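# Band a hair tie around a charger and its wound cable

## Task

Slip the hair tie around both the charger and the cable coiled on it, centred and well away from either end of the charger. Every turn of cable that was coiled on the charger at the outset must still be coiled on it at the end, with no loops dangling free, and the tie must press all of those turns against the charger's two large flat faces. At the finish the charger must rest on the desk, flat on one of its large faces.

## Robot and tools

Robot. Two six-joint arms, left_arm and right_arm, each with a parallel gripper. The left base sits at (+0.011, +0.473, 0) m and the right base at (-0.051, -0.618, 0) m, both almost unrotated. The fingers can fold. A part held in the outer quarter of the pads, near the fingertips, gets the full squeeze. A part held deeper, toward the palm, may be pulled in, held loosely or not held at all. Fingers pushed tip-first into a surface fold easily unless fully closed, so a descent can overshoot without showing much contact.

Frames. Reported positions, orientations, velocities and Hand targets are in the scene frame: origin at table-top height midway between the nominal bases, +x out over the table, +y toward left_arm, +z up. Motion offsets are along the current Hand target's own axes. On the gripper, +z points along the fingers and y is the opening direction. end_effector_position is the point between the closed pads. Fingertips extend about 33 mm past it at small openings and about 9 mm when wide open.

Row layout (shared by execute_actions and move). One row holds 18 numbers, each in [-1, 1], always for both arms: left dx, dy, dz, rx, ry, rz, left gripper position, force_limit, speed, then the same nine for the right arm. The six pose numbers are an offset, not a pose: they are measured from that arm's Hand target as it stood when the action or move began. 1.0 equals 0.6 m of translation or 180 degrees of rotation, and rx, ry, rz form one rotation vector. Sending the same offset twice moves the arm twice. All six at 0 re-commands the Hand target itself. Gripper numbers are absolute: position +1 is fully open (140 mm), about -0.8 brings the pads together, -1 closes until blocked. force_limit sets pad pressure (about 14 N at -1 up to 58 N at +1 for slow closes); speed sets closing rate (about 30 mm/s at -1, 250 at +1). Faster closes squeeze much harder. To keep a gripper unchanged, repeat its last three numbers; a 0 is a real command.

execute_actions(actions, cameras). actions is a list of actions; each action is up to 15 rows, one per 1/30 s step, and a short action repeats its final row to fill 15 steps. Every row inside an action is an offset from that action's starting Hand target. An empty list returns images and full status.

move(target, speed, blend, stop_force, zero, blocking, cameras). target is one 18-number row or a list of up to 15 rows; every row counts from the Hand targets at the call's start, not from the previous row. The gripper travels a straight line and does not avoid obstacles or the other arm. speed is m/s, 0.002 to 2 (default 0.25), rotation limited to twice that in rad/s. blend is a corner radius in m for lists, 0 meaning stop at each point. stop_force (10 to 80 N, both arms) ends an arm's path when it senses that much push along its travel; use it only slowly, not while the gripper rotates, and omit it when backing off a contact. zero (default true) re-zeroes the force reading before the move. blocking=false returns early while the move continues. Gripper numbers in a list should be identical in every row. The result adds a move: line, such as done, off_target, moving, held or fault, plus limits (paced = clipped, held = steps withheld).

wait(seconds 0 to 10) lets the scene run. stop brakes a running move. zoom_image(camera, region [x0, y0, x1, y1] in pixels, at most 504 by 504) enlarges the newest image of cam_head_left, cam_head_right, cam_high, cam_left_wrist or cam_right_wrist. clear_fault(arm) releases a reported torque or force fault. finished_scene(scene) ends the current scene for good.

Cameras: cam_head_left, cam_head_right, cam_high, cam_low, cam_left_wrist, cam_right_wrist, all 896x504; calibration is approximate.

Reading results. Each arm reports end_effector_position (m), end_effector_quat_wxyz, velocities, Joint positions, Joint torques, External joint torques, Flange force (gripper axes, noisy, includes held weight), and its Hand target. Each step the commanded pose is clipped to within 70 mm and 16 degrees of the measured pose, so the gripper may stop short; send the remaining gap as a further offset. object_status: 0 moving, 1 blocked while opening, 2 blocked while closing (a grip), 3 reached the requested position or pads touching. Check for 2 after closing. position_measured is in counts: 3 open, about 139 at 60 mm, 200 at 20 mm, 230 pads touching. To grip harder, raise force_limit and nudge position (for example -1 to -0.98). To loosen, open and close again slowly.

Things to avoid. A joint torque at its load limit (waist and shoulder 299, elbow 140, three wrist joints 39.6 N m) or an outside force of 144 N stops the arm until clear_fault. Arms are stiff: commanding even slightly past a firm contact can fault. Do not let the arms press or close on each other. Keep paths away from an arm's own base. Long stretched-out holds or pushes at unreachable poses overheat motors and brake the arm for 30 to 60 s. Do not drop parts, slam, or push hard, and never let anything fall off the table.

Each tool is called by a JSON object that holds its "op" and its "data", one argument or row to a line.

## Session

{"op": "execute_actions", "data": {
  "actions": []
}}

{"op": "zoom_image", "data": {
  "camera": "cam_head_left",
  "region": [360, 330, 560, 500]
}}

{"op": "zoom_image", "data": {
  "camera": "cam_low",
  "region": [300, 200, 500, 290]
}}

{"op": "zoom_image", "data": {
  "camera": "cam_high",
  "region": [400, 140, 540, 240]
}}

Scene clock: 0.00 s.
left_arm: end_effector_position=(+0.5766, +0.2442, +0.3467) position_measured=3 object_status=3 end_effector_quat_wxyz=(+0.660, -0.216, -0.715, -0.076) | right_arm: end_effector_position=(+0.9214, -0.2018, +0.3143) position_measured=3 object_status=3 end_effector_quat_wxyz=(-0.253, +0.861, -0.203, +0.391)
Joint positions: left_arm=[-0.416 0.756 1.215 -0.044 2.624 -1.434] | right_arm=[0.382 0.443 1.513 -0.146 0.22 2.54]
Joint velocities: within noise
Joint torques (N m): no reading
External joint torques (N m): no reading
Flange force (N): no reading
Hand target: left_arm +0.5766, +0.2442, +0.3467; +0.660, -0.216, -0.715, -0.076 | right_arm +0.9214, -0.2018, +0.3143; -0.253, +0.861, -0.203, +0.391
Tool commands: left_gripper/position=+1.0 left_gripper/force_limit=+1.0 left_gripper/speed=+1.0 right_gripper/position=+1.0 right_gripper/force_limit=+1.0 right_gripper/speed=+1.0
camera_calibration:
cam_left_wrist: T_world_to_cam=[[0.406424, 0.89674, -0.175149, -0.381956], [0.356393, -0.332101, -0.873323, 0.183189], [-0.84131, 0.292518, -0.454566, 0.710049], [0, 0, 0, 1]] pos_world=[0.687321, 0.195651, 0.415848]
cam_right_wrist: T_world_to_cam=[[-0.159198, -0.78658, -0.596614, 0.184612], [-0.848549, 0.417899, -0.324538, 0.971383], [0.504599, 0.45459, -0.73398, 0.0000479414], [0, 0, 0, 1]] pos_world=[0.853632, -0.26075, 0.425428]

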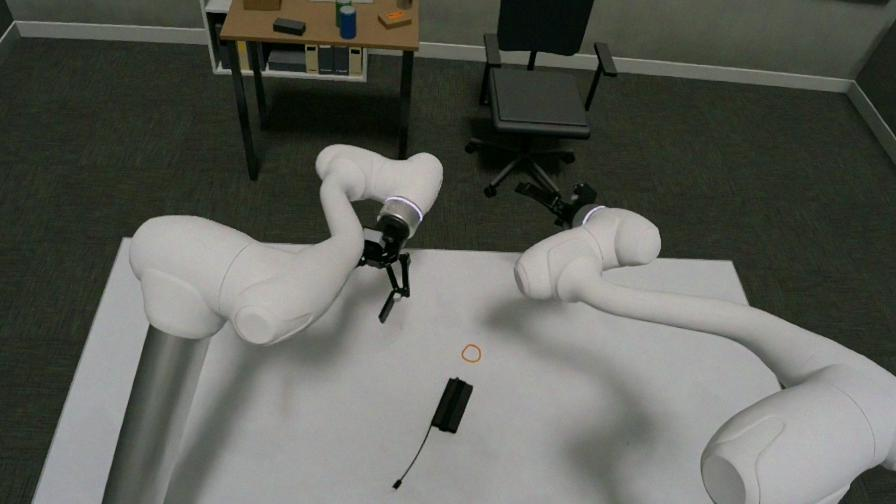

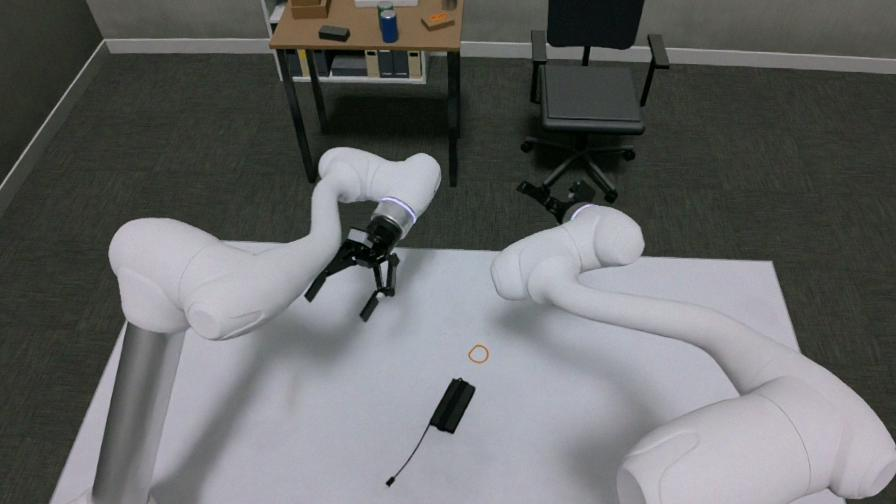

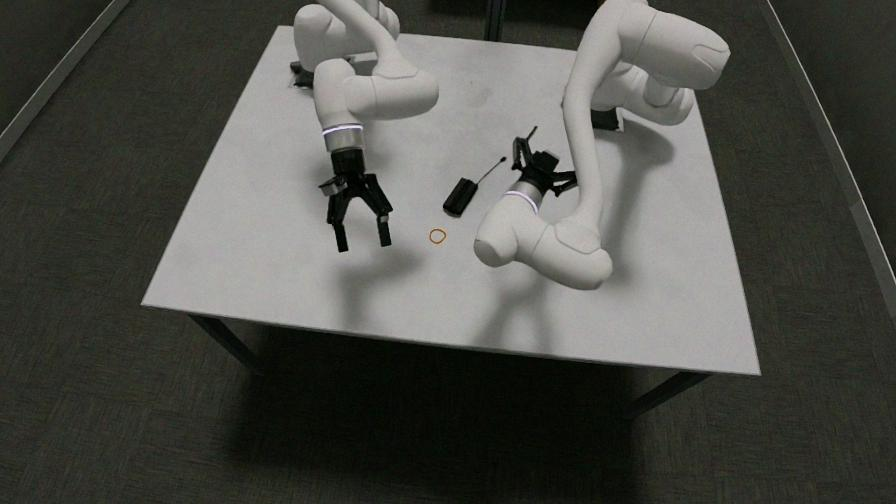

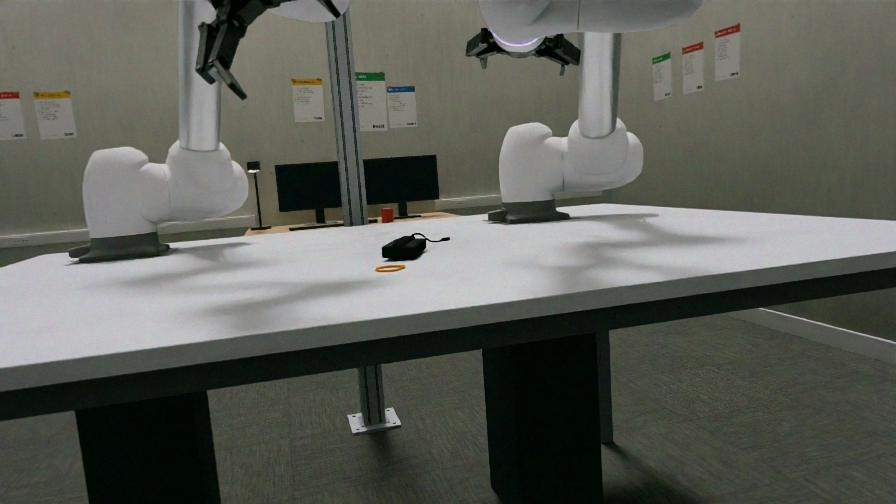

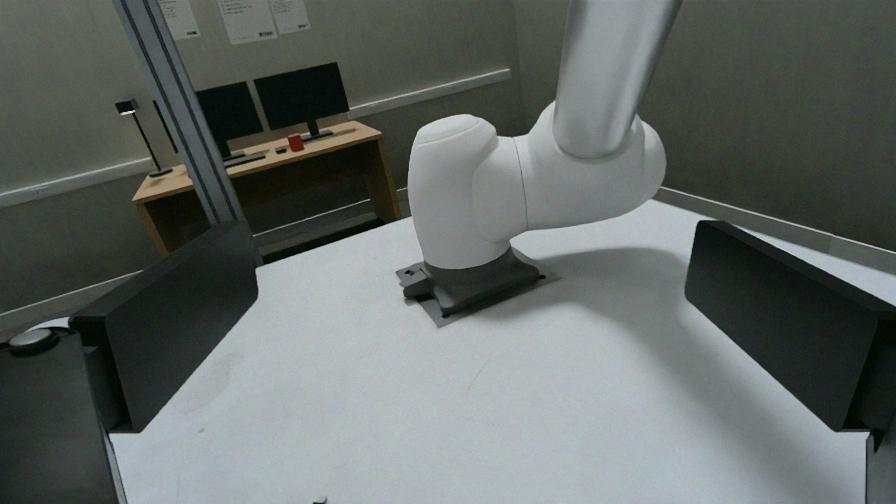

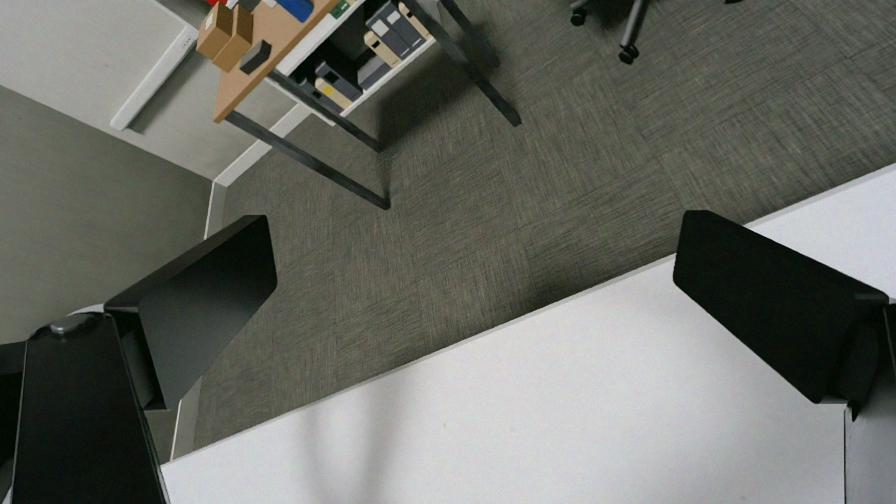

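Scaled by 2.520 from the camera's 896x504 image, which has a finer 1280x720 frame.

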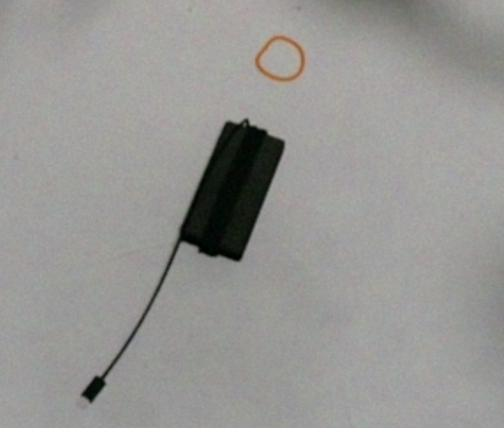

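Scaled by 2.520 from the camera's 896x504 image, which has a finer 1280x720 frame.

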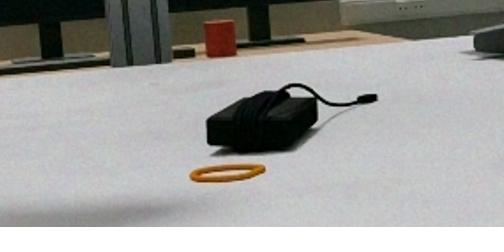

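Scaled by 3.600 from the camera's 896x504 image, which has a finer 1280x720 frame.

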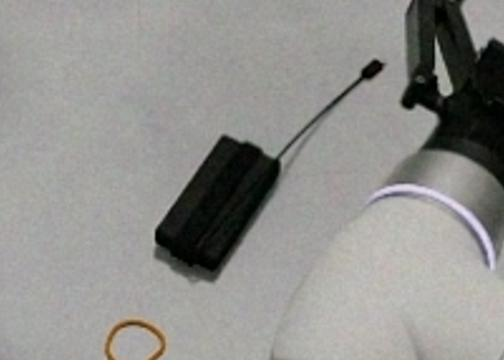

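{"op": "move", "data": {
  "target": [0.0525,-0.3078,0.146,-0.4365,-0.4996,0.1914,-0.8,1,0,-0.5523,0.0935,-0.0543,0.2977,-0.1584,-0.4704,-0.43,-0.3,0],
  "speed": 0.45,
  "cameras": ["all"]
}}

Scene clock: 6.37 s.
left_arm: end_effector_position=(+0.4201, +0.1198, +0.3998) position_measured=229 object_status=3 end_effector_quat_wxyz=(+0.251, +0.694, +0.661, +0.136) | right_arm: end_effector_position=(+0.6847, -0.0738, +0.1102) position_measured=183 object_status=3 end_effector_quat_wxyz=(-0.298, +0.641, +0.641, +0.299)
Joint positions: left_arm=[-0.976 -0.288 1.982 0.414 1.017 -1.085] | right_arm=[0.331 0.595 1.633 -2.029 -0.938 2.758]
Joint torques (N m): left_arm=[-0.16 -12.43 -44.1 4.73 -0.58 -0.08] | right_arm=[1.85 -87.42 -32.55 0.33 -0.49 0.12]
External joint torques (N m): left_arm=[0.18 -1.34 1.16 0.15 -0.42 0.1] | right_arm=[-1.9 -4.41 0.3 -0.23 -0.34 -0.12]
Flange force (N): left_arm=[3.5 -2.3 0.7] | right_arm=[0.2 -4.8 -6.7]
Hand target: left_arm +0.4201, +0.1198, +0.3998; +0.251, +0.694, +0.661, +0.136 | right_arm +0.6847, -0.0738, +0.1102; -0.298, +0.641, +0.641, +0.299
Off the commanded pose: left_arm 0.000 m, 0 deg | right_arm 0.000 m, 0 deg.
move: done; limits=paced
camera_calibration:
cam_left_wrist: T_world_to_cam=[[0.850974, 0.00125504, 0.525206, -0.556972], [-0.265232, -0.862088, 0.431807, 0.0468673], [0.453316, -0.506758, -0.733281, 0.302226], [0, 0, 0, 1]] pos_world=[0.349396, 0.194258, 0.493904]
cam_right_wrist: T_world_to_cam=[[0.999962, -0.00816623, -0.00290902, -0.675818], [-0.00855529, -0.875486, -0.483168, -0.00227911], [0.00139885, 0.483175, -0.875523, 0.273787], [0, 0, 0, 1]] pos_world=[0.67539, -0.139801, 0.23664]

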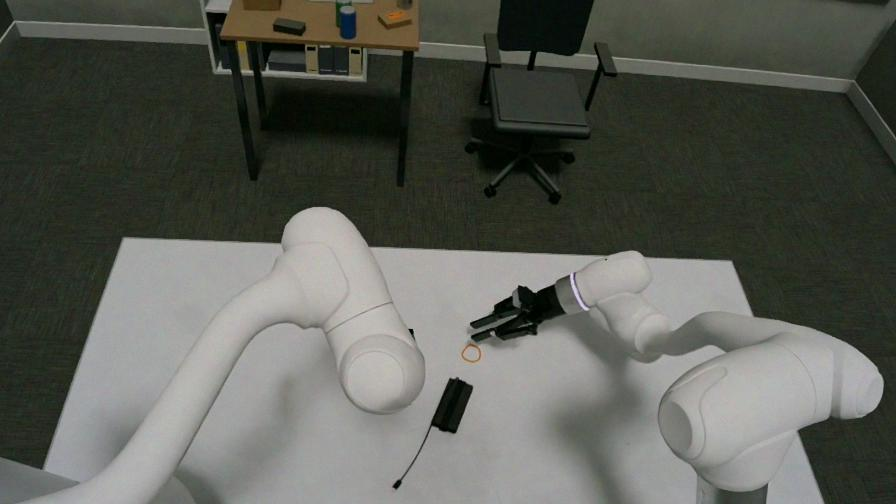

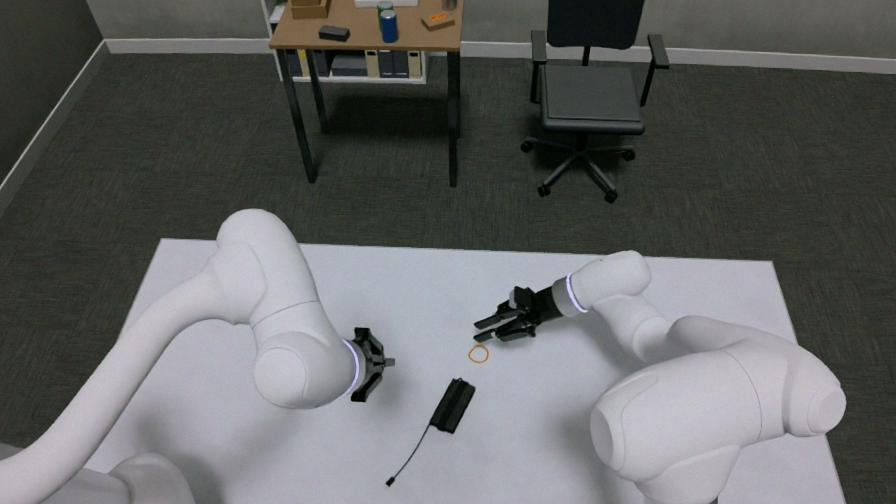

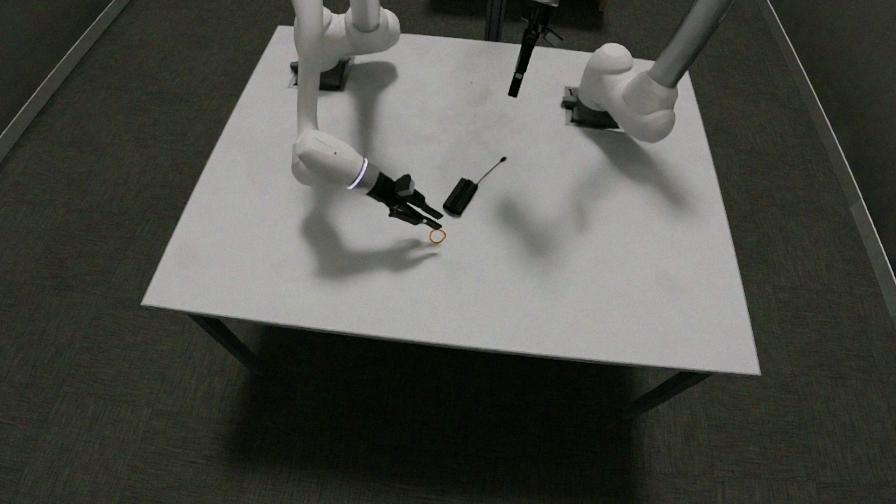

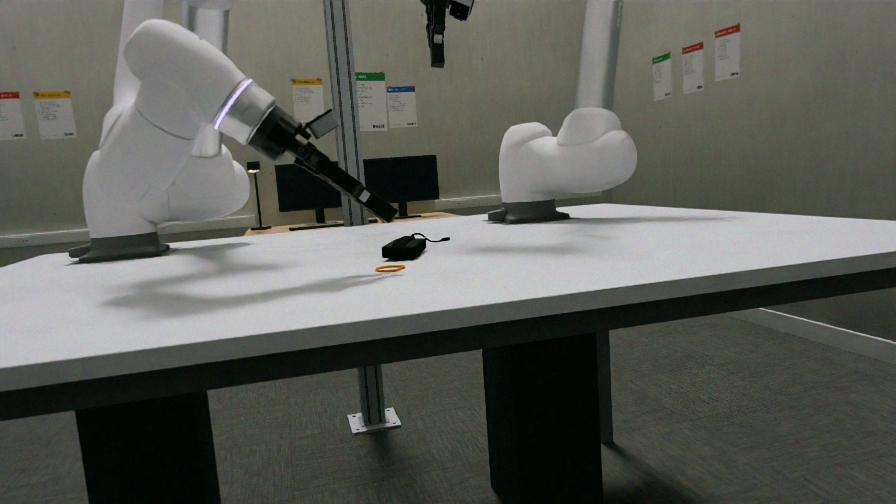

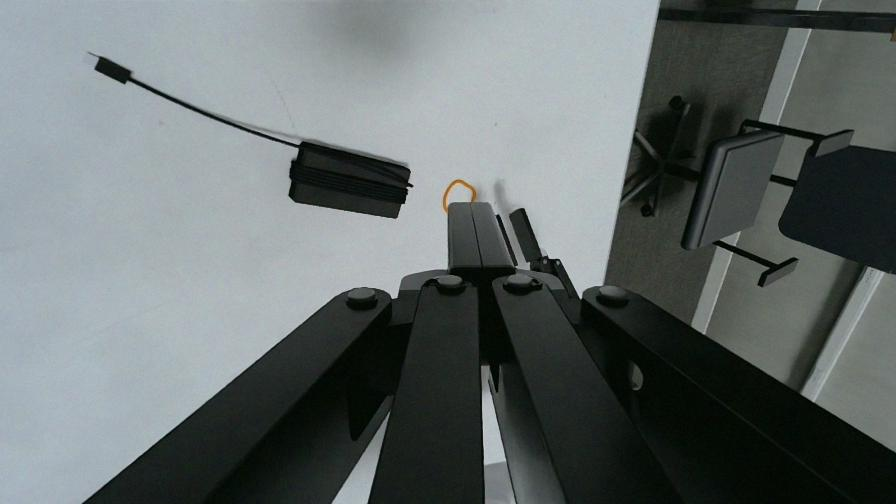

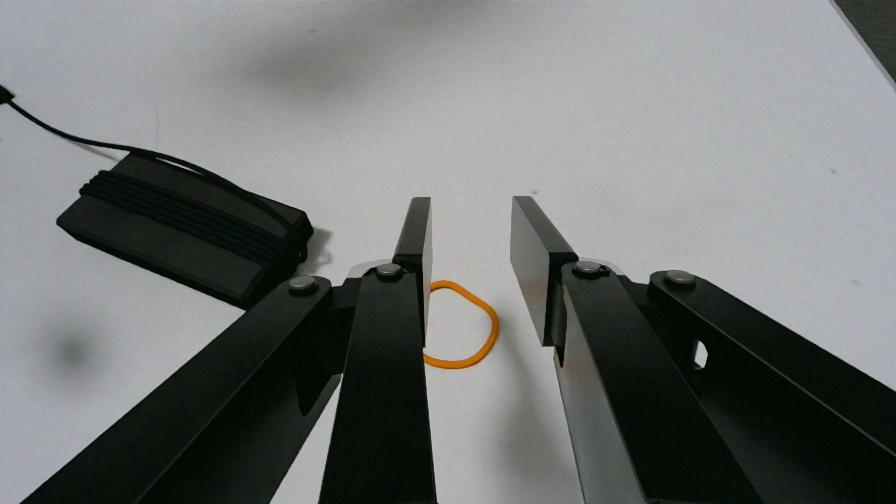

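{"op": "wait", "data": {
  "seconds": 0,
  "cameras": ["cam_right_wrist","cam_high","cam_left_wrist"]
}}

Scene clock: 7.80 s.
left_arm: end_effector_position=(+0.4201, +0.1198, +0.3998) position_measured=229 object_status=3 end_effector_quat_wxyz=(+0.251, +0.694, +0.661, +0.136) | right_arm: end_effector_position=(+0.6847, -0.0738, +0.1102) position_measured=183 object_status=3 end_effector_quat_wxyz=(-0.298, +0.641, +0.641, +0.299)
Joint positions: left_arm=[-0.976 -0.288 1.982 0.414 1.017 -1.085] | right_arm=[0.331 0.595 1.633 -2.029 -0.939 2.758]
Joint torques (N m): left_arm=[-0.83 -12.7 -43.94 4.79 -0.5 -0.13] | right_arm=[1.51 -87.31 -32.68 0.25 -0.47 0.09]
External joint torques (N m): left_arm=[0.88 -0.97 1.1 0.08 -0.5 0.16] | right_arm=[-1.81 -4.45 0.43 -0.16 -0.35 -0.09]
Flange force (N): left_arm=[4.3 -0.4 1.8] | right_arm=[0.2 -5.2 -6.6]
Hand target: left_arm +0.4201, +0.1198, +0.3998; +0.251, +0.694, +0.661, +0.136 | right_arm +0.6847, -0.0738, +0.1102; -0.298, +0.641, +0.641, +0.299
Tool commands: left_gripper/position=-0.8 left_gripper/force_limit=+1.0 left_gripper/speed=+0.0 right_gripper/position=-0.43 right_gripper/force_limit=-0.3 right_gripper/speed=+0.0
Off the commanded pose: left_arm 0.000 m, 0 deg | right_arm 0.000 m, 0 deg.
camera_calibration:
cam_left_wrist: T_world_to_cam=[[0.850974, 0.00125504, 0.525206, -0.556972], [-0.265232, -0.862088, 0.431807, 0.0468673], [0.453316, -0.506758, -0.733281, 0.302226], [0, 0, 0, 1]] pos_world=[0.349396, 0.194258, 0.493904]
cam_right_wrist: T_world_to_cam=[[0.999962, -0.00816623, -0.00290902, -0.675818], [-0.00855529, -0.875486, -0.483168, -0.00227911], [0.00139885, 0.483175, -0.875523, 0.273787], [0, 0, 0, 1]] pos_world=[0.67539, -0.139801, 0.23664]
Images, in order (width x height): cam_high 896x504, cam_left_wrist 896x504, cam_right_wrist 896x504.

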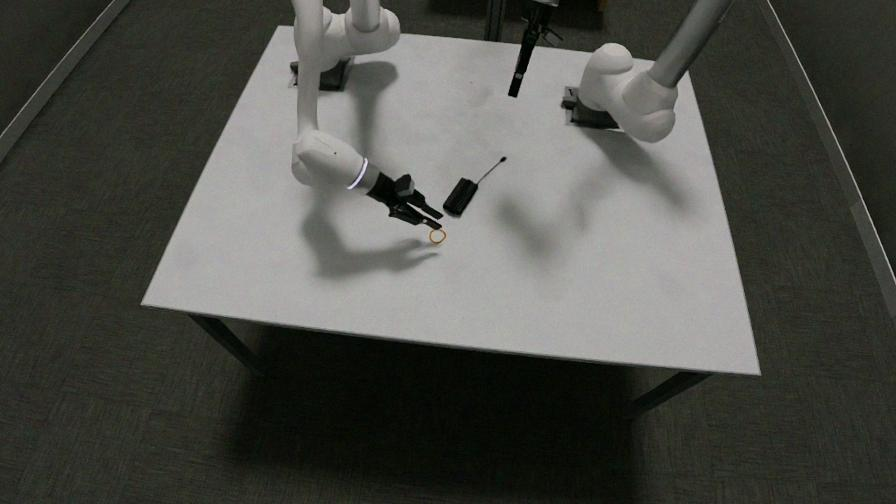

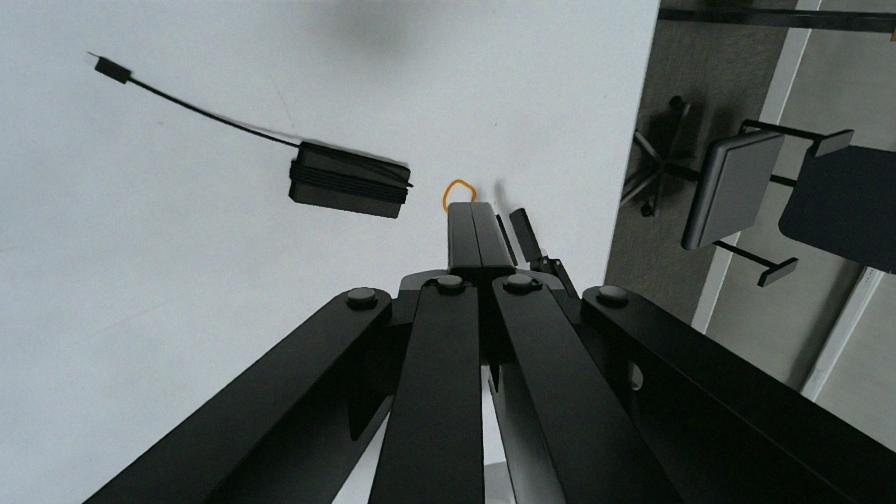

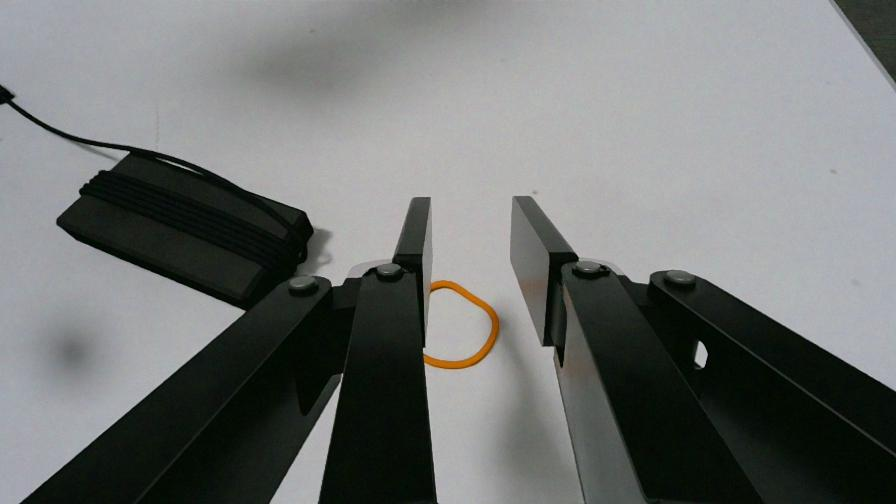

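{"op": "move", "data": {
  "target": [0,0,0,0,0,0,-0.8,1,0,-0.0792,0.0305,0.0617,0,0,0,-0.43,-0.3,0],
  "speed": 0.15,
  "cameras": ["cam_right_wrist"]
}}

Scene clock: 8.97 s.
left_arm: end_effector_position=(+0.4201, +0.1198, +0.3998) position_measured=229 object_status=3 end_effector_quat_wxyz=(+0.251, +0.694, +0.661, +0.136) | right_arm: end_effector_position=(+0.7031, -0.0761, +0.0501) position_measured=183 object_status=3 end_effector_quat_wxyz=(-0.298, +0.641, +0.641, +0.299)
Joint positions: left_arm=[-0.976 -0.288 1.982 0.414 1.017 -1.085] | right_arm=[0.321 0.677 1.62 -1.986 -0.916 2.675]
Joint torques (N m): left_arm=[-0.88 -11.88 -43.85 4.77 -0.61 -0.04] | right_arm=[1.93 -91.7 -30.68 0.33 -0.66 -0.07]
External joint torques (N m): left_arm=[0.83 -1.43 1.07 0.1 -0.4 0.07] | right_arm=[-1.86 -4.94 0.56 -0.1 -0.34 0.07]
Flange force (N): left_arm=[4.5 -1.1 1.1] | right_arm=[1.0 -5.7 -7.4]
Hand target: left_arm +0.4201, +0.1198, +0.3998; +0.251, +0.694, +0.661, +0.136 | right_arm +0.7031, -0.0761, +0.0500; -0.298, +0.641, +0.641, +0.299
Off the commanded pose: left_arm 0.000 m, 0 deg | right_arm 0.000 m, 0 deg.
move: done
camera_calibration:
cam_right_wrist: T_world_to_cam=[[0.999963, -0.00807899, -0.00286016, -0.694407], [-0.00845529, -0.875487, -0.483168, -0.0331556], [0.00139948, 0.483175, -0.875523, 0.222205], [0, 0, 0, 1]] pos_world=[0.69379, -0.142001, 0.17654]
Images, in order (width x height): cam_right_wrist 896x504.

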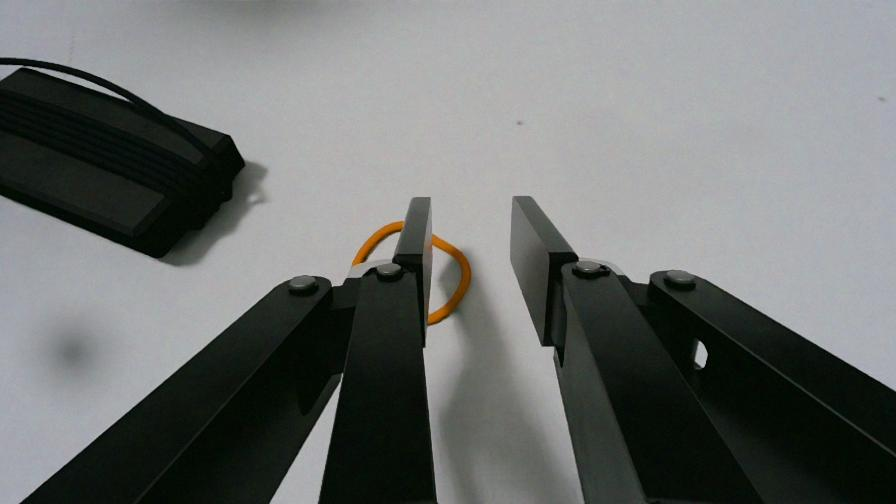

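{"op": "move", "data": {
  "target": [0,0,0,0,0,0,-0.8,1,0,-0.0235,-0.0017,0.0187,0,0,0,-0.43,-0.3,0],
  "speed": 0.08,
  "cameras": ["cam_right_wrist"]
}}

{"op": "execute_actions", "data": {
  "actions": [
    [[0,0,0,0,0,0,-0.8,1,0,0,0,0,0,0,0,-1,-0.3,-1]],
    [[0,0,0,0,0,0,-0.8,1,0,0,0,0,0,0,0,-1,-0.3,-1]],
    [[0,0,0,0,0,0,-0.8,1,0,0,0,0,0,0,0,-1,-0.3,-1]]
  ],
  "cameras": ["cam_right_wrist"]
}}

Scene clock: 10.13 s.
left_arm: end_effector_position=(+0.4201, +0.1198, +0.3998) position_measured=229 object_status=3 end_effector_quat_wxyz=(+0.251, +0.694, +0.661, +0.136) | right_arm: end_effector_position=(+0.7021, -0.0766, +0.0320) position_measured=183 object_status=3 end_effector_quat_wxyz=(-0.298, +0.641, +0.641, +0.299)
Joint positions: left_arm=[-0.976 -0.288 1.982 0.414 1.017 -1.085] | right_arm=[0.321 0.696 1.628 -1.968 -0.906 2.645]
Joint torques (N m): left_arm=[-0.92 -12.49 -43.74 4.79 -0.61 -0.09] | right_arm=[1.83 -92.43 -29.85 0.44 -0.7 0.03]
External joint torques (N m): left_arm=[0.87 -0.79 0.93 0.08 -0.39 0.12] | right_arm=[-1.8 -4.71 0.63 -0.16 -0.36 -0.03]
Flange force (N): left_arm=[3.8 -0.2 1.6] | right_arm=[0.9 -5.5 -7.2]
Hand target: left_arm +0.4201, +0.1198, +0.3998; +0.251, +0.694, +0.661, +0.136 | right_arm +0.7021, -0.0766, +0.0320; -0.298, +0.641, +0.641, +0.299
Off the commanded pose: left_arm 0.000 m, 0 deg | right_arm 0.000 m, 0 deg.
move: done
camera_calibration:
cam_right_wrist: T_world_to_cam=[[0.999963, -0.00807899, -0.00286016, -0.693463], [-0.00845529, -0.875487, -0.483168, -0.0423471], [0.00139948, 0.483175, -0.875523, 0.206601], [0, 0, 0, 1]] pos_world=[0.69279, -0.142501, 0.15844]
Images, in order (width x height): cam_right_wrist 896x504.

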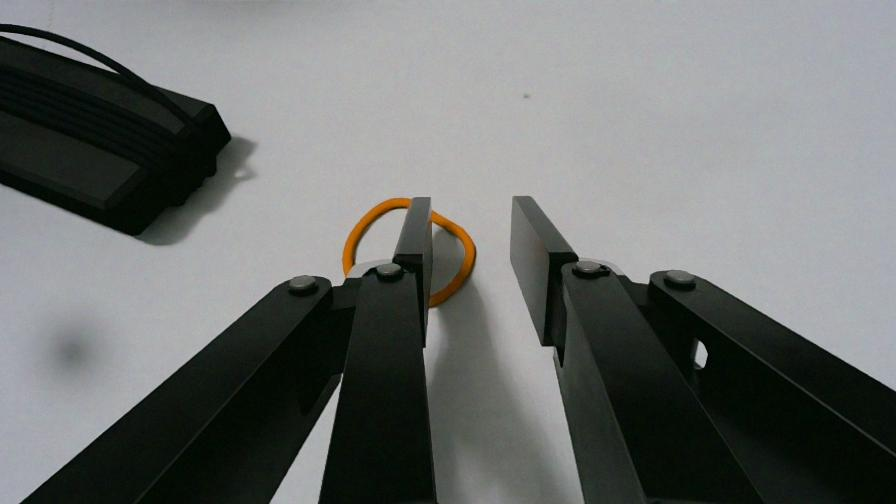

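Scene clock: 11.83 s.
left_arm: end_effector_position=(+0.4201, +0.1198, +0.3998) position_measured=229 object_status=3 end_effector_quat_wxyz=(+0.251, +0.694, +0.661, +0.136) | right_arm: end_effector_position=(+0.7021, -0.0766, +0.0320) position_measured=228 object_status=2 end_effector_quat_wxyz=(-0.298, +0.641, +0.641, +0.299)
Joint positions: left_arm=[-0.976 -0.288 1.982 0.414 1.017 -1.085] | right_arm=[0.321 0.696 1.628 -1.967 -0.906 2.644]
Joint torques (N m): left_arm=[-0.2 -12.03 -43.92 4.75 -0.58 0.06] | right_arm=[2.06 -90.97 -28.9 0.17 -0.44 0.07]
External joint torques (N m): left_arm=[0.1 -0.91 1.14 0.11 -0.43 -0.03] | right_arm=[-1.9 -6.42 -0.49 0.12 -0.61 -0.08]
External joint torques at the end of the 1st action: left_arm=[0.15 -0.88 0.88 0.15 -0.47 0.11] | right_arm=[-1.51 -4.51 0.45 -0.17 -0.35 -0.1]
External joint torques at the end of the 2nd action: left_arm=[0.64 -0.33 1.08 0.03 -0.41 0] | right_arm=[-1.68 -4.93 0.13 -0.07 -0.42 -0.03]
Flange force (N): left_arm=[2.6 -2.4 1.0] | right_arm=[2.4 -5.0 -8.5]
Flange force at the end of the 1st action (N): left_arm=[2.6 -1.6 1.0] | right_arm=[1.0 -5.1 -6.6]
Flange force at the end of the 2nd action (N): left_arm=[2.8 -0.7 2.0] | right_arm=[1.5 -4.7 -7.1]
Hand target: left_arm +0.4201, +0.1198, +0.3998; +0.251, +0.694, +0.661, +0.136 | right_arm +0.7021, -0.0766, +0.0320; -0.298, +0.641, +0.641, +0.299
Off the commanded pose: left_arm 0.000 m, 0 deg | right_arm 0.000 m, 0 deg.
camera_calibration:
cam_right_wrist: T_world_to_cam=[[0.999962, -0.00816623, -0.00290902, -0.693467], [-0.00855529, -0.875486, -0.483168, -0.0422778], [0.00139885, 0.483175, -0.875523, 0.206601], [0, 0, 0, 1]] pos_world=[0.69279, -0.142501, 0.15844]
Images, in order (width x height): cam_right_wrist 896x504.

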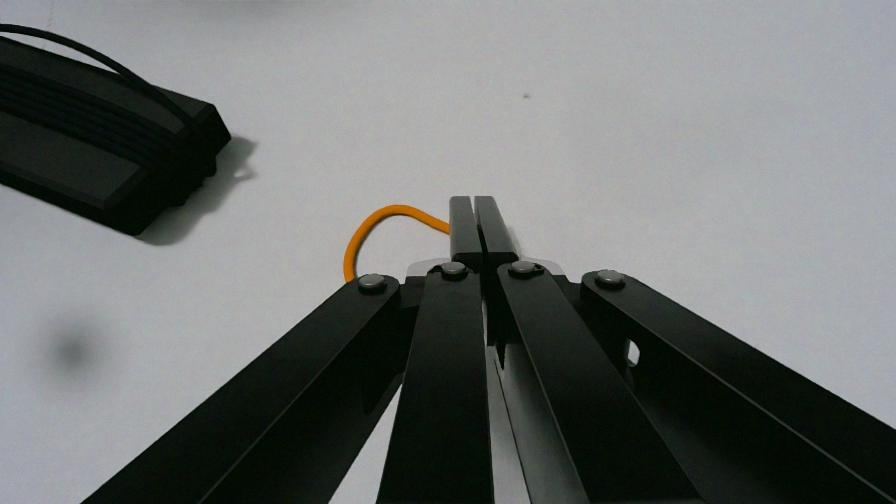

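{"op": "move", "data": {
  "target": [
    [0,0,0,0,0,0,-0.8,1,0,0.1277,0,-0.1072,0,0,0,-1,-0.3,-1],
    [-0.1857,-0.021,0.098,0,0,0,-0.8,1,0,0.1459,-0.3367,-0.3911,0,0,0,-1,-0.3,-1]
  ],
  "speed": [0.15,0.25],
  "blend": [0.03,0],
  "cameras": ["cam_right_wrist","cam_left_wrist"]
}}

Scene clock: 14.73 s.
left_arm: end_effector_position=(+0.4302, +0.0001, +0.3599) position_measured=229 object_status=3 end_effector_quat_wxyz=(+0.251, +0.694, +0.661, +0.136) | right_arm: end_effector_position=(+0.4999, -0.1996, +0.2499) position_measured=228 object_status=2 end_effector_quat_wxyz=(-0.298, +0.641, +0.641, +0.299)
Joint positions: left_arm=[-1.095 -0.097 1.905 0.494 0.966 -1.27] | right_arm=[0.229 0.165 1.972 -2.114 -1.056 2.805]
Joint torques (N m): left_arm=[-0.93 -32.42 -43.24 4.69 -0.36 -0.06] | right_arm=[2.05 -50.67 -34.73 0.03 -0.43 0.05]
External joint torques (N m): left_arm=[0.99 0.15 1.1 0.05 -0.42 0.09] | right_arm=[-2.08 -1.34 0.01 -0.14 -0.3 -0.05]
Flange force (N): left_arm=[2.7 0.2 2.4] | right_arm=[-1.7 -0.9 -4.5]
Hand target: left_arm +0.4302, +0.0001, +0.3599; +0.251, +0.694, +0.661, +0.136 | right_arm +0.4998, -0.1997, +0.2499; -0.298, +0.641, +0.641, +0.299
Off the commanded pose: left_arm 0.000 m, 0 deg | right_arm 0.000 m, 0 deg.
move: done
camera_calibration:
cam_left_wrist: T_world_to_cam=[[0.850935, 0.00129707, 0.525269, -0.544394], [-0.265221, -0.862101, 0.431787, -0.0364372], [0.453395, -0.506735, -0.733248, 0.20773], [0, 0, 0, 1]] pos_world=[0.359396, 0.074558, 0.454004]
cam_right_wrist: T_world_to_cam=[[0.999963, -0.00811758, -0.00299556, -0.491601], [-0.00855462, -0.875528, -0.483091, -0.0465383], [0.00129883, 0.483098, -0.875565, 0.457184], [0, 0, 0, 1]] pos_world=[0.49059, -0.265601, 0.376339]
Images, in order (width x height): cam_left_wrist 896x504, cam_right_wrist 896x504.

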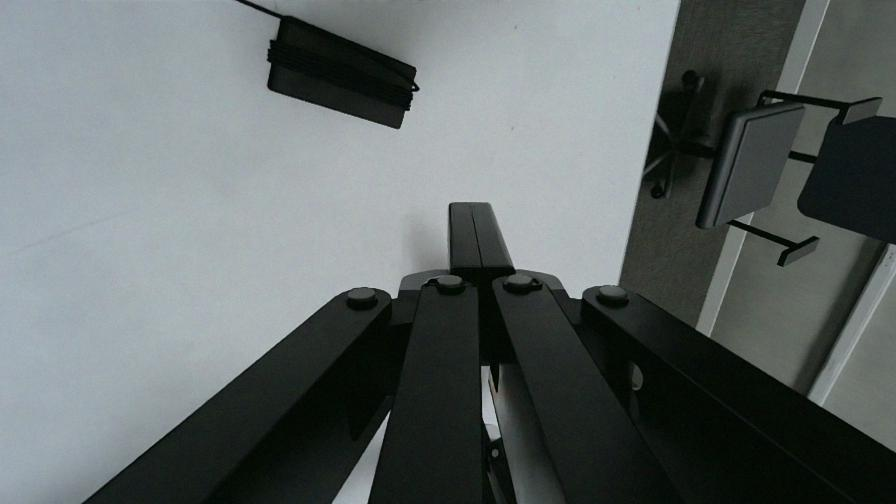

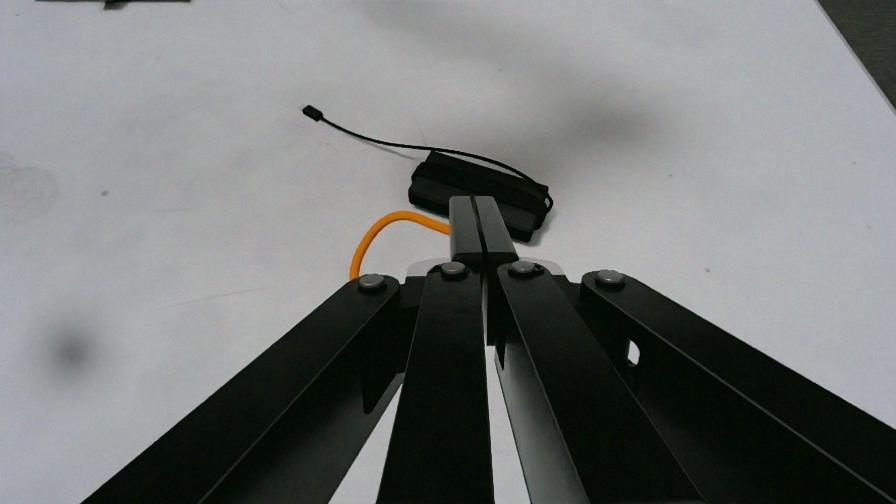

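{"op": "move", "data": {
  "target": [-0.2533,-0.0558,0.1853,0,0,0,-0.8,1,0,0,0,0,0,0,0,-1,-0.3,-1],
  "speed": 0.2,
  "cameras": ["cam_left_wrist","cam_low","cam_head_right","cam_head_left"]
}}

Scene clock: 16.37 s.
left_arm: end_effector_position=(+0.4461, -0.1685, +0.2710) position_measured=229 object_status=3 end_effector_quat_wxyz=(+0.251, +0.694, +0.661, +0.136) | right_arm: end_effector_position=(+0.4998, -0.1997, +0.2499) position_measured=228 object_status=2 end_effector_quat_wxyz=(-0.298, +0.641, +0.641, +0.299)
Joint positions: left_arm=[-1.19 0.2 1.757 0.582 0.884 -1.463] | right_arm=[0.229 0.165 1.972 -2.114 -1.056 2.805]
Joint torques (N m): left_arm=[-0.68 -59.41 -41.28 4.33 -0.04 0.05] | right_arm=[1.73 -49.35 -35.21 0.05 -0.37 0.04]
External joint torques (N m): left_arm=[0.74 -2.26 0.57 0.12 -0.48 -0.03] | right_arm=[-1.7 -2.86 0.51 -0.16 -0.37 -0.04]
Flange force (N): left_arm=[4.7 -0.5 -1.0] | right_arm=[-1.1 -4.1 -5.4]
Hand target: left_arm +0.4461, -0.1685, +0.2710; +0.251, +0.694, +0.661, +0.136 | right_arm +0.4998, -0.1997, +0.2499; -0.298, +0.641, +0.641, +0.299
Off the commanded pose: left_arm 0.000 m, 0 deg | right_arm 0.000 m, 0 deg.
move: done
camera_calibration:
cam_left_wrist: T_world_to_cam=[[0.850911, 0.00132243, 0.525308, -0.511097], [-0.265281, -0.862035, 0.431881, -0.139164], [0.453405, -0.506847, -0.733165, 0.0498097], [0, 0, 0, 1]] pos_world=[0.375397, -0.0940426, 0.365104]
Images, in order (width x height): cam_head_left 896x504, cam_head_right 896x504, cam_low 896x504, cam_left_wrist 896x504.

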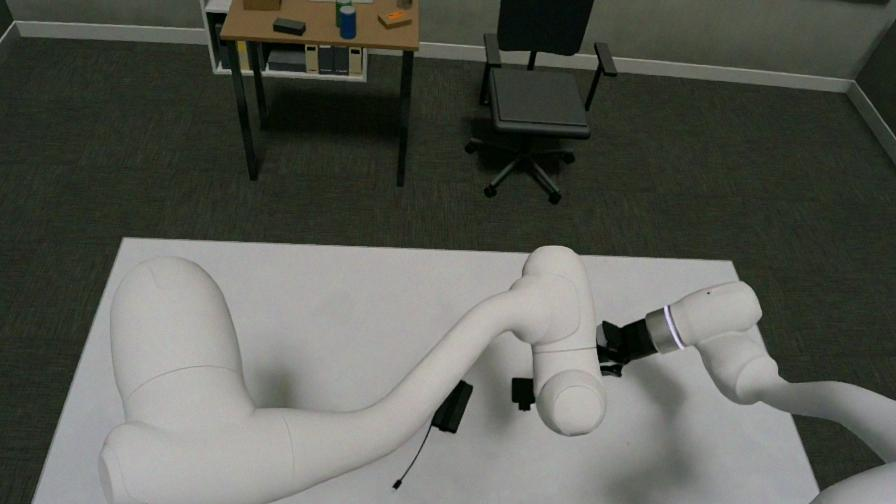

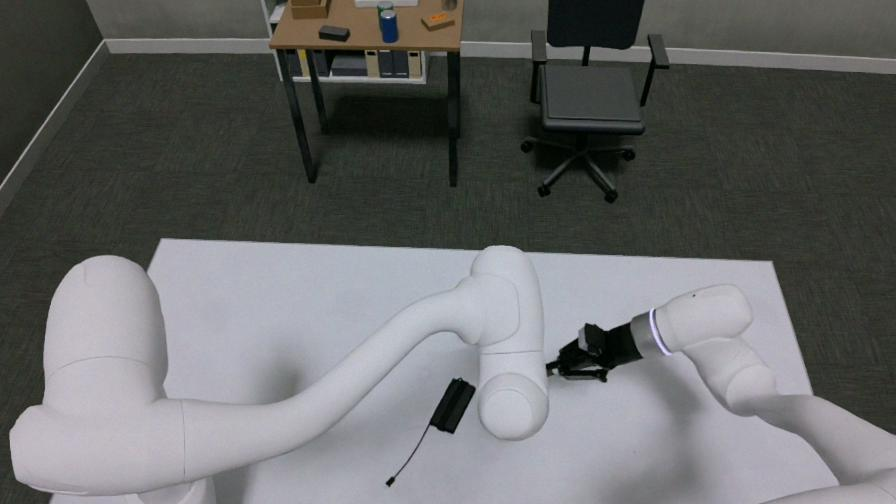

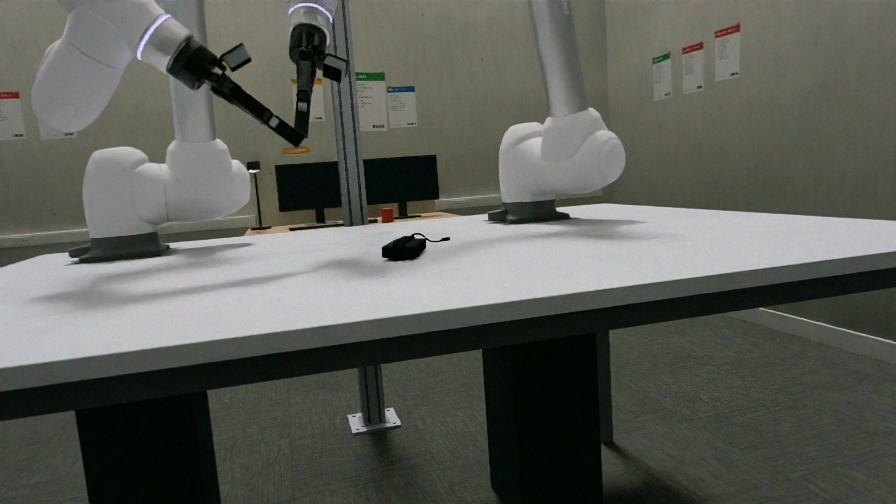

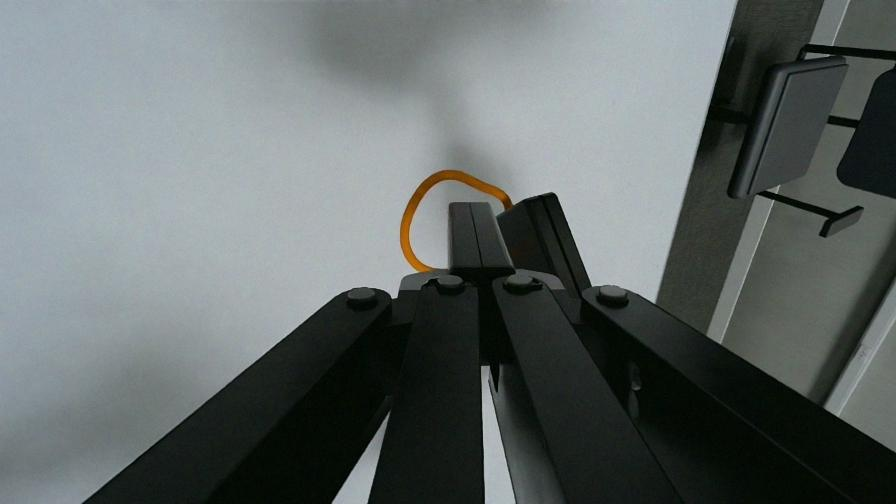

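{"op": "zoom_image", "data": {
  "camera": "cam_low",
  "region": [220, 40, 360, 180]
}}

{"op": "zoom_image", "data": {
  "camera": "cam_left_wrist",
  "region": [370, 140, 600, 300]
}}

Scaled by 3.600 from the camera's 896x504 image, which has a finer 1280x720 frame.

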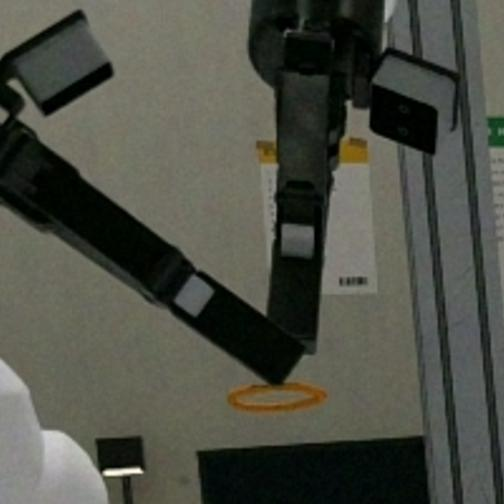

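Scaled by 2.191 from the camera's 896x504 image, which has a finer 1280x720 frame.

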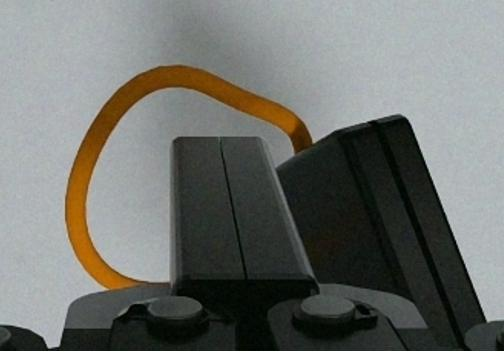

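{"op": "move", "data": {
  "target": [
    [-0.0075,-0.0047,0.02,0,0,0,-0.8,1,0,0,0,0,0,0,0,-1,-0.3,-1],
    [-0.0075,-0.0047,0.0967,0,0,0,-0.8,1,0,0,0,0,0,0,0,-1,-0.3,-1]
  ],
  "speed": 0.12,
  "blend": [0.005,0],
  "cameras": ["cam_left_wrist","cam_low"]
}}

{"op": "zoom_image", "data": {
  "camera": "cam_low",
  "region": [220, 40, 360, 180]
}}

{"op": "zoom_image", "data": {
  "camera": "cam_left_wrist",
  "region": [370, 140, 600, 300]
}}

Scene clock: 18.77 s.
left_arm: end_effector_position=(+0.4735, -0.1827, +0.2216) position_measured=229 object_status=3 end_effector_quat_wxyz=(+0.251, +0.694, +0.661, +0.136) | right_arm: end_effector_position=(+0.4998, -0.1997, +0.2499) position_measured=228 object_status=2 end_effector_quat_wxyz=(-0.298, +0.641, +0.641, +0.299)
Joint positions: left_arm=[-1.159 0.27 1.764 0.612 0.804 -1.49] | right_arm=[0.229 0.165 1.972 -2.114 -1.056 2.805]
Joint torques (N m): left_arm=[-0.63 -66.79 -40.38 4.06 0 0.06] | right_arm=[1.94 -49.2 -35.16 0.06 -0.4 0.06]
External joint torques (N m): left_arm=[0.65 -0.02 1 0.11 -0.48 -0.03] | right_arm=[-1.9 -2.94 0.52 -0.17 -0.34 -0.06]
Flange force (N): left_arm=[2.7 -0.8 1.2] | right_arm=[-1.4 -4.1 -5.7]
Hand target: left_arm +0.4735, -0.1827, +0.2216; +0.251, +0.694, +0.661, +0.136 | right_arm +0.4998, -0.1997, +0.2499; -0.298, +0.641, +0.641, +0.299
Off the commanded pose: left_arm 0.000 m, 0 deg | right_arm 0.000 m, 0 deg.
move: done
camera_calibration:
cam_left_wrist: T_world_to_cam=[[0.850974, 0.00125511, 0.525206, -0.508358], [-0.265232, -0.862088, 0.431807, -0.122829], [0.453316, -0.506758, -0.733281, -0.0059008], [0, 0, 0, 1]] pos_world=[0.402696, -0.108242, 0.315704]
Images, in order (width x height): cam_low 896x504, cam_left_wrist 896x504.

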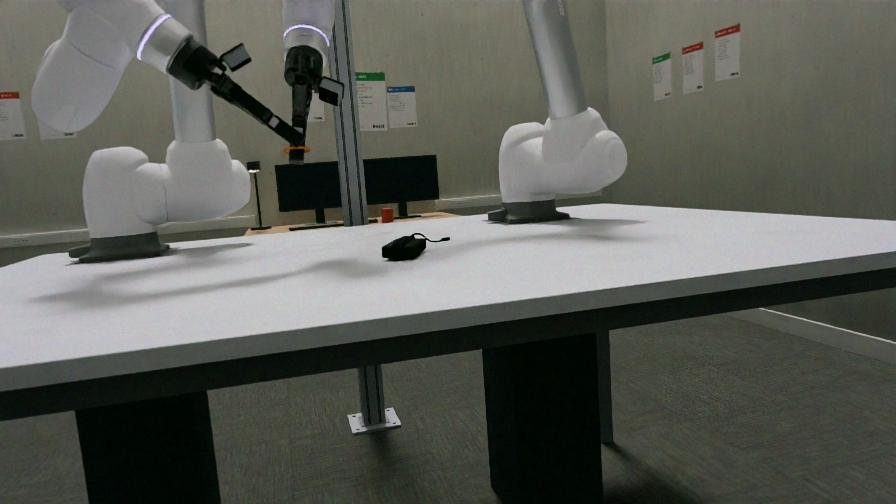

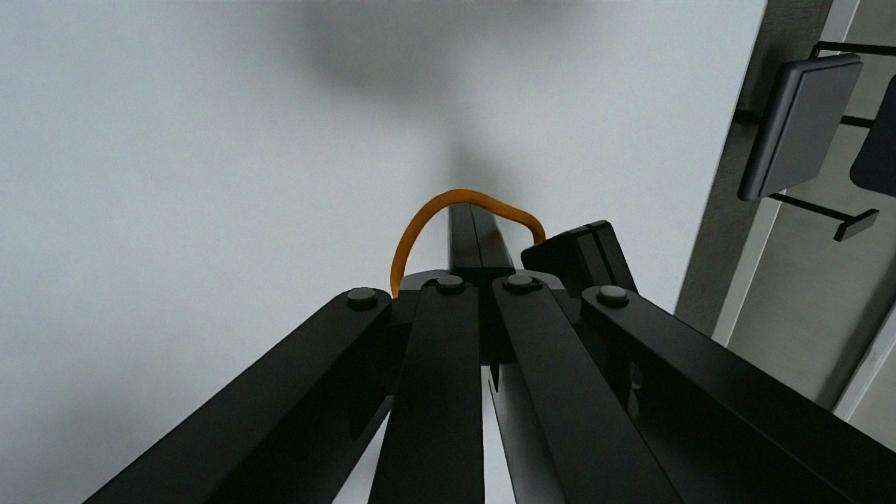

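Scaled by 3.600 from the camera's 896x504 image, which has a finer 1280x720 frame.

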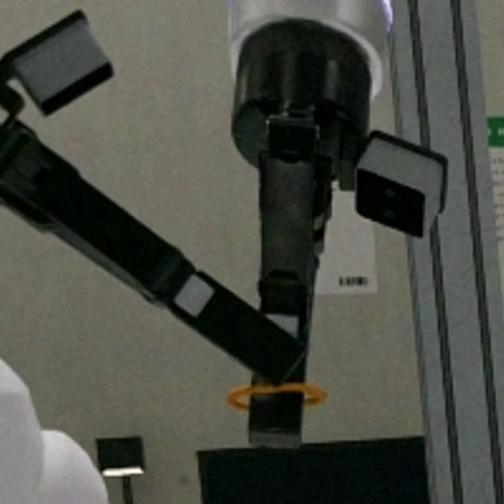

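Scaled by 2.191 from the camera's 896x504 image, which has a finer 1280x720 frame.

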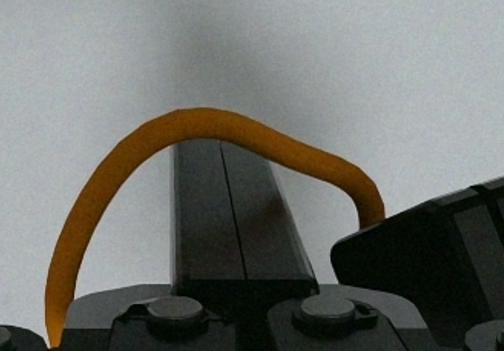

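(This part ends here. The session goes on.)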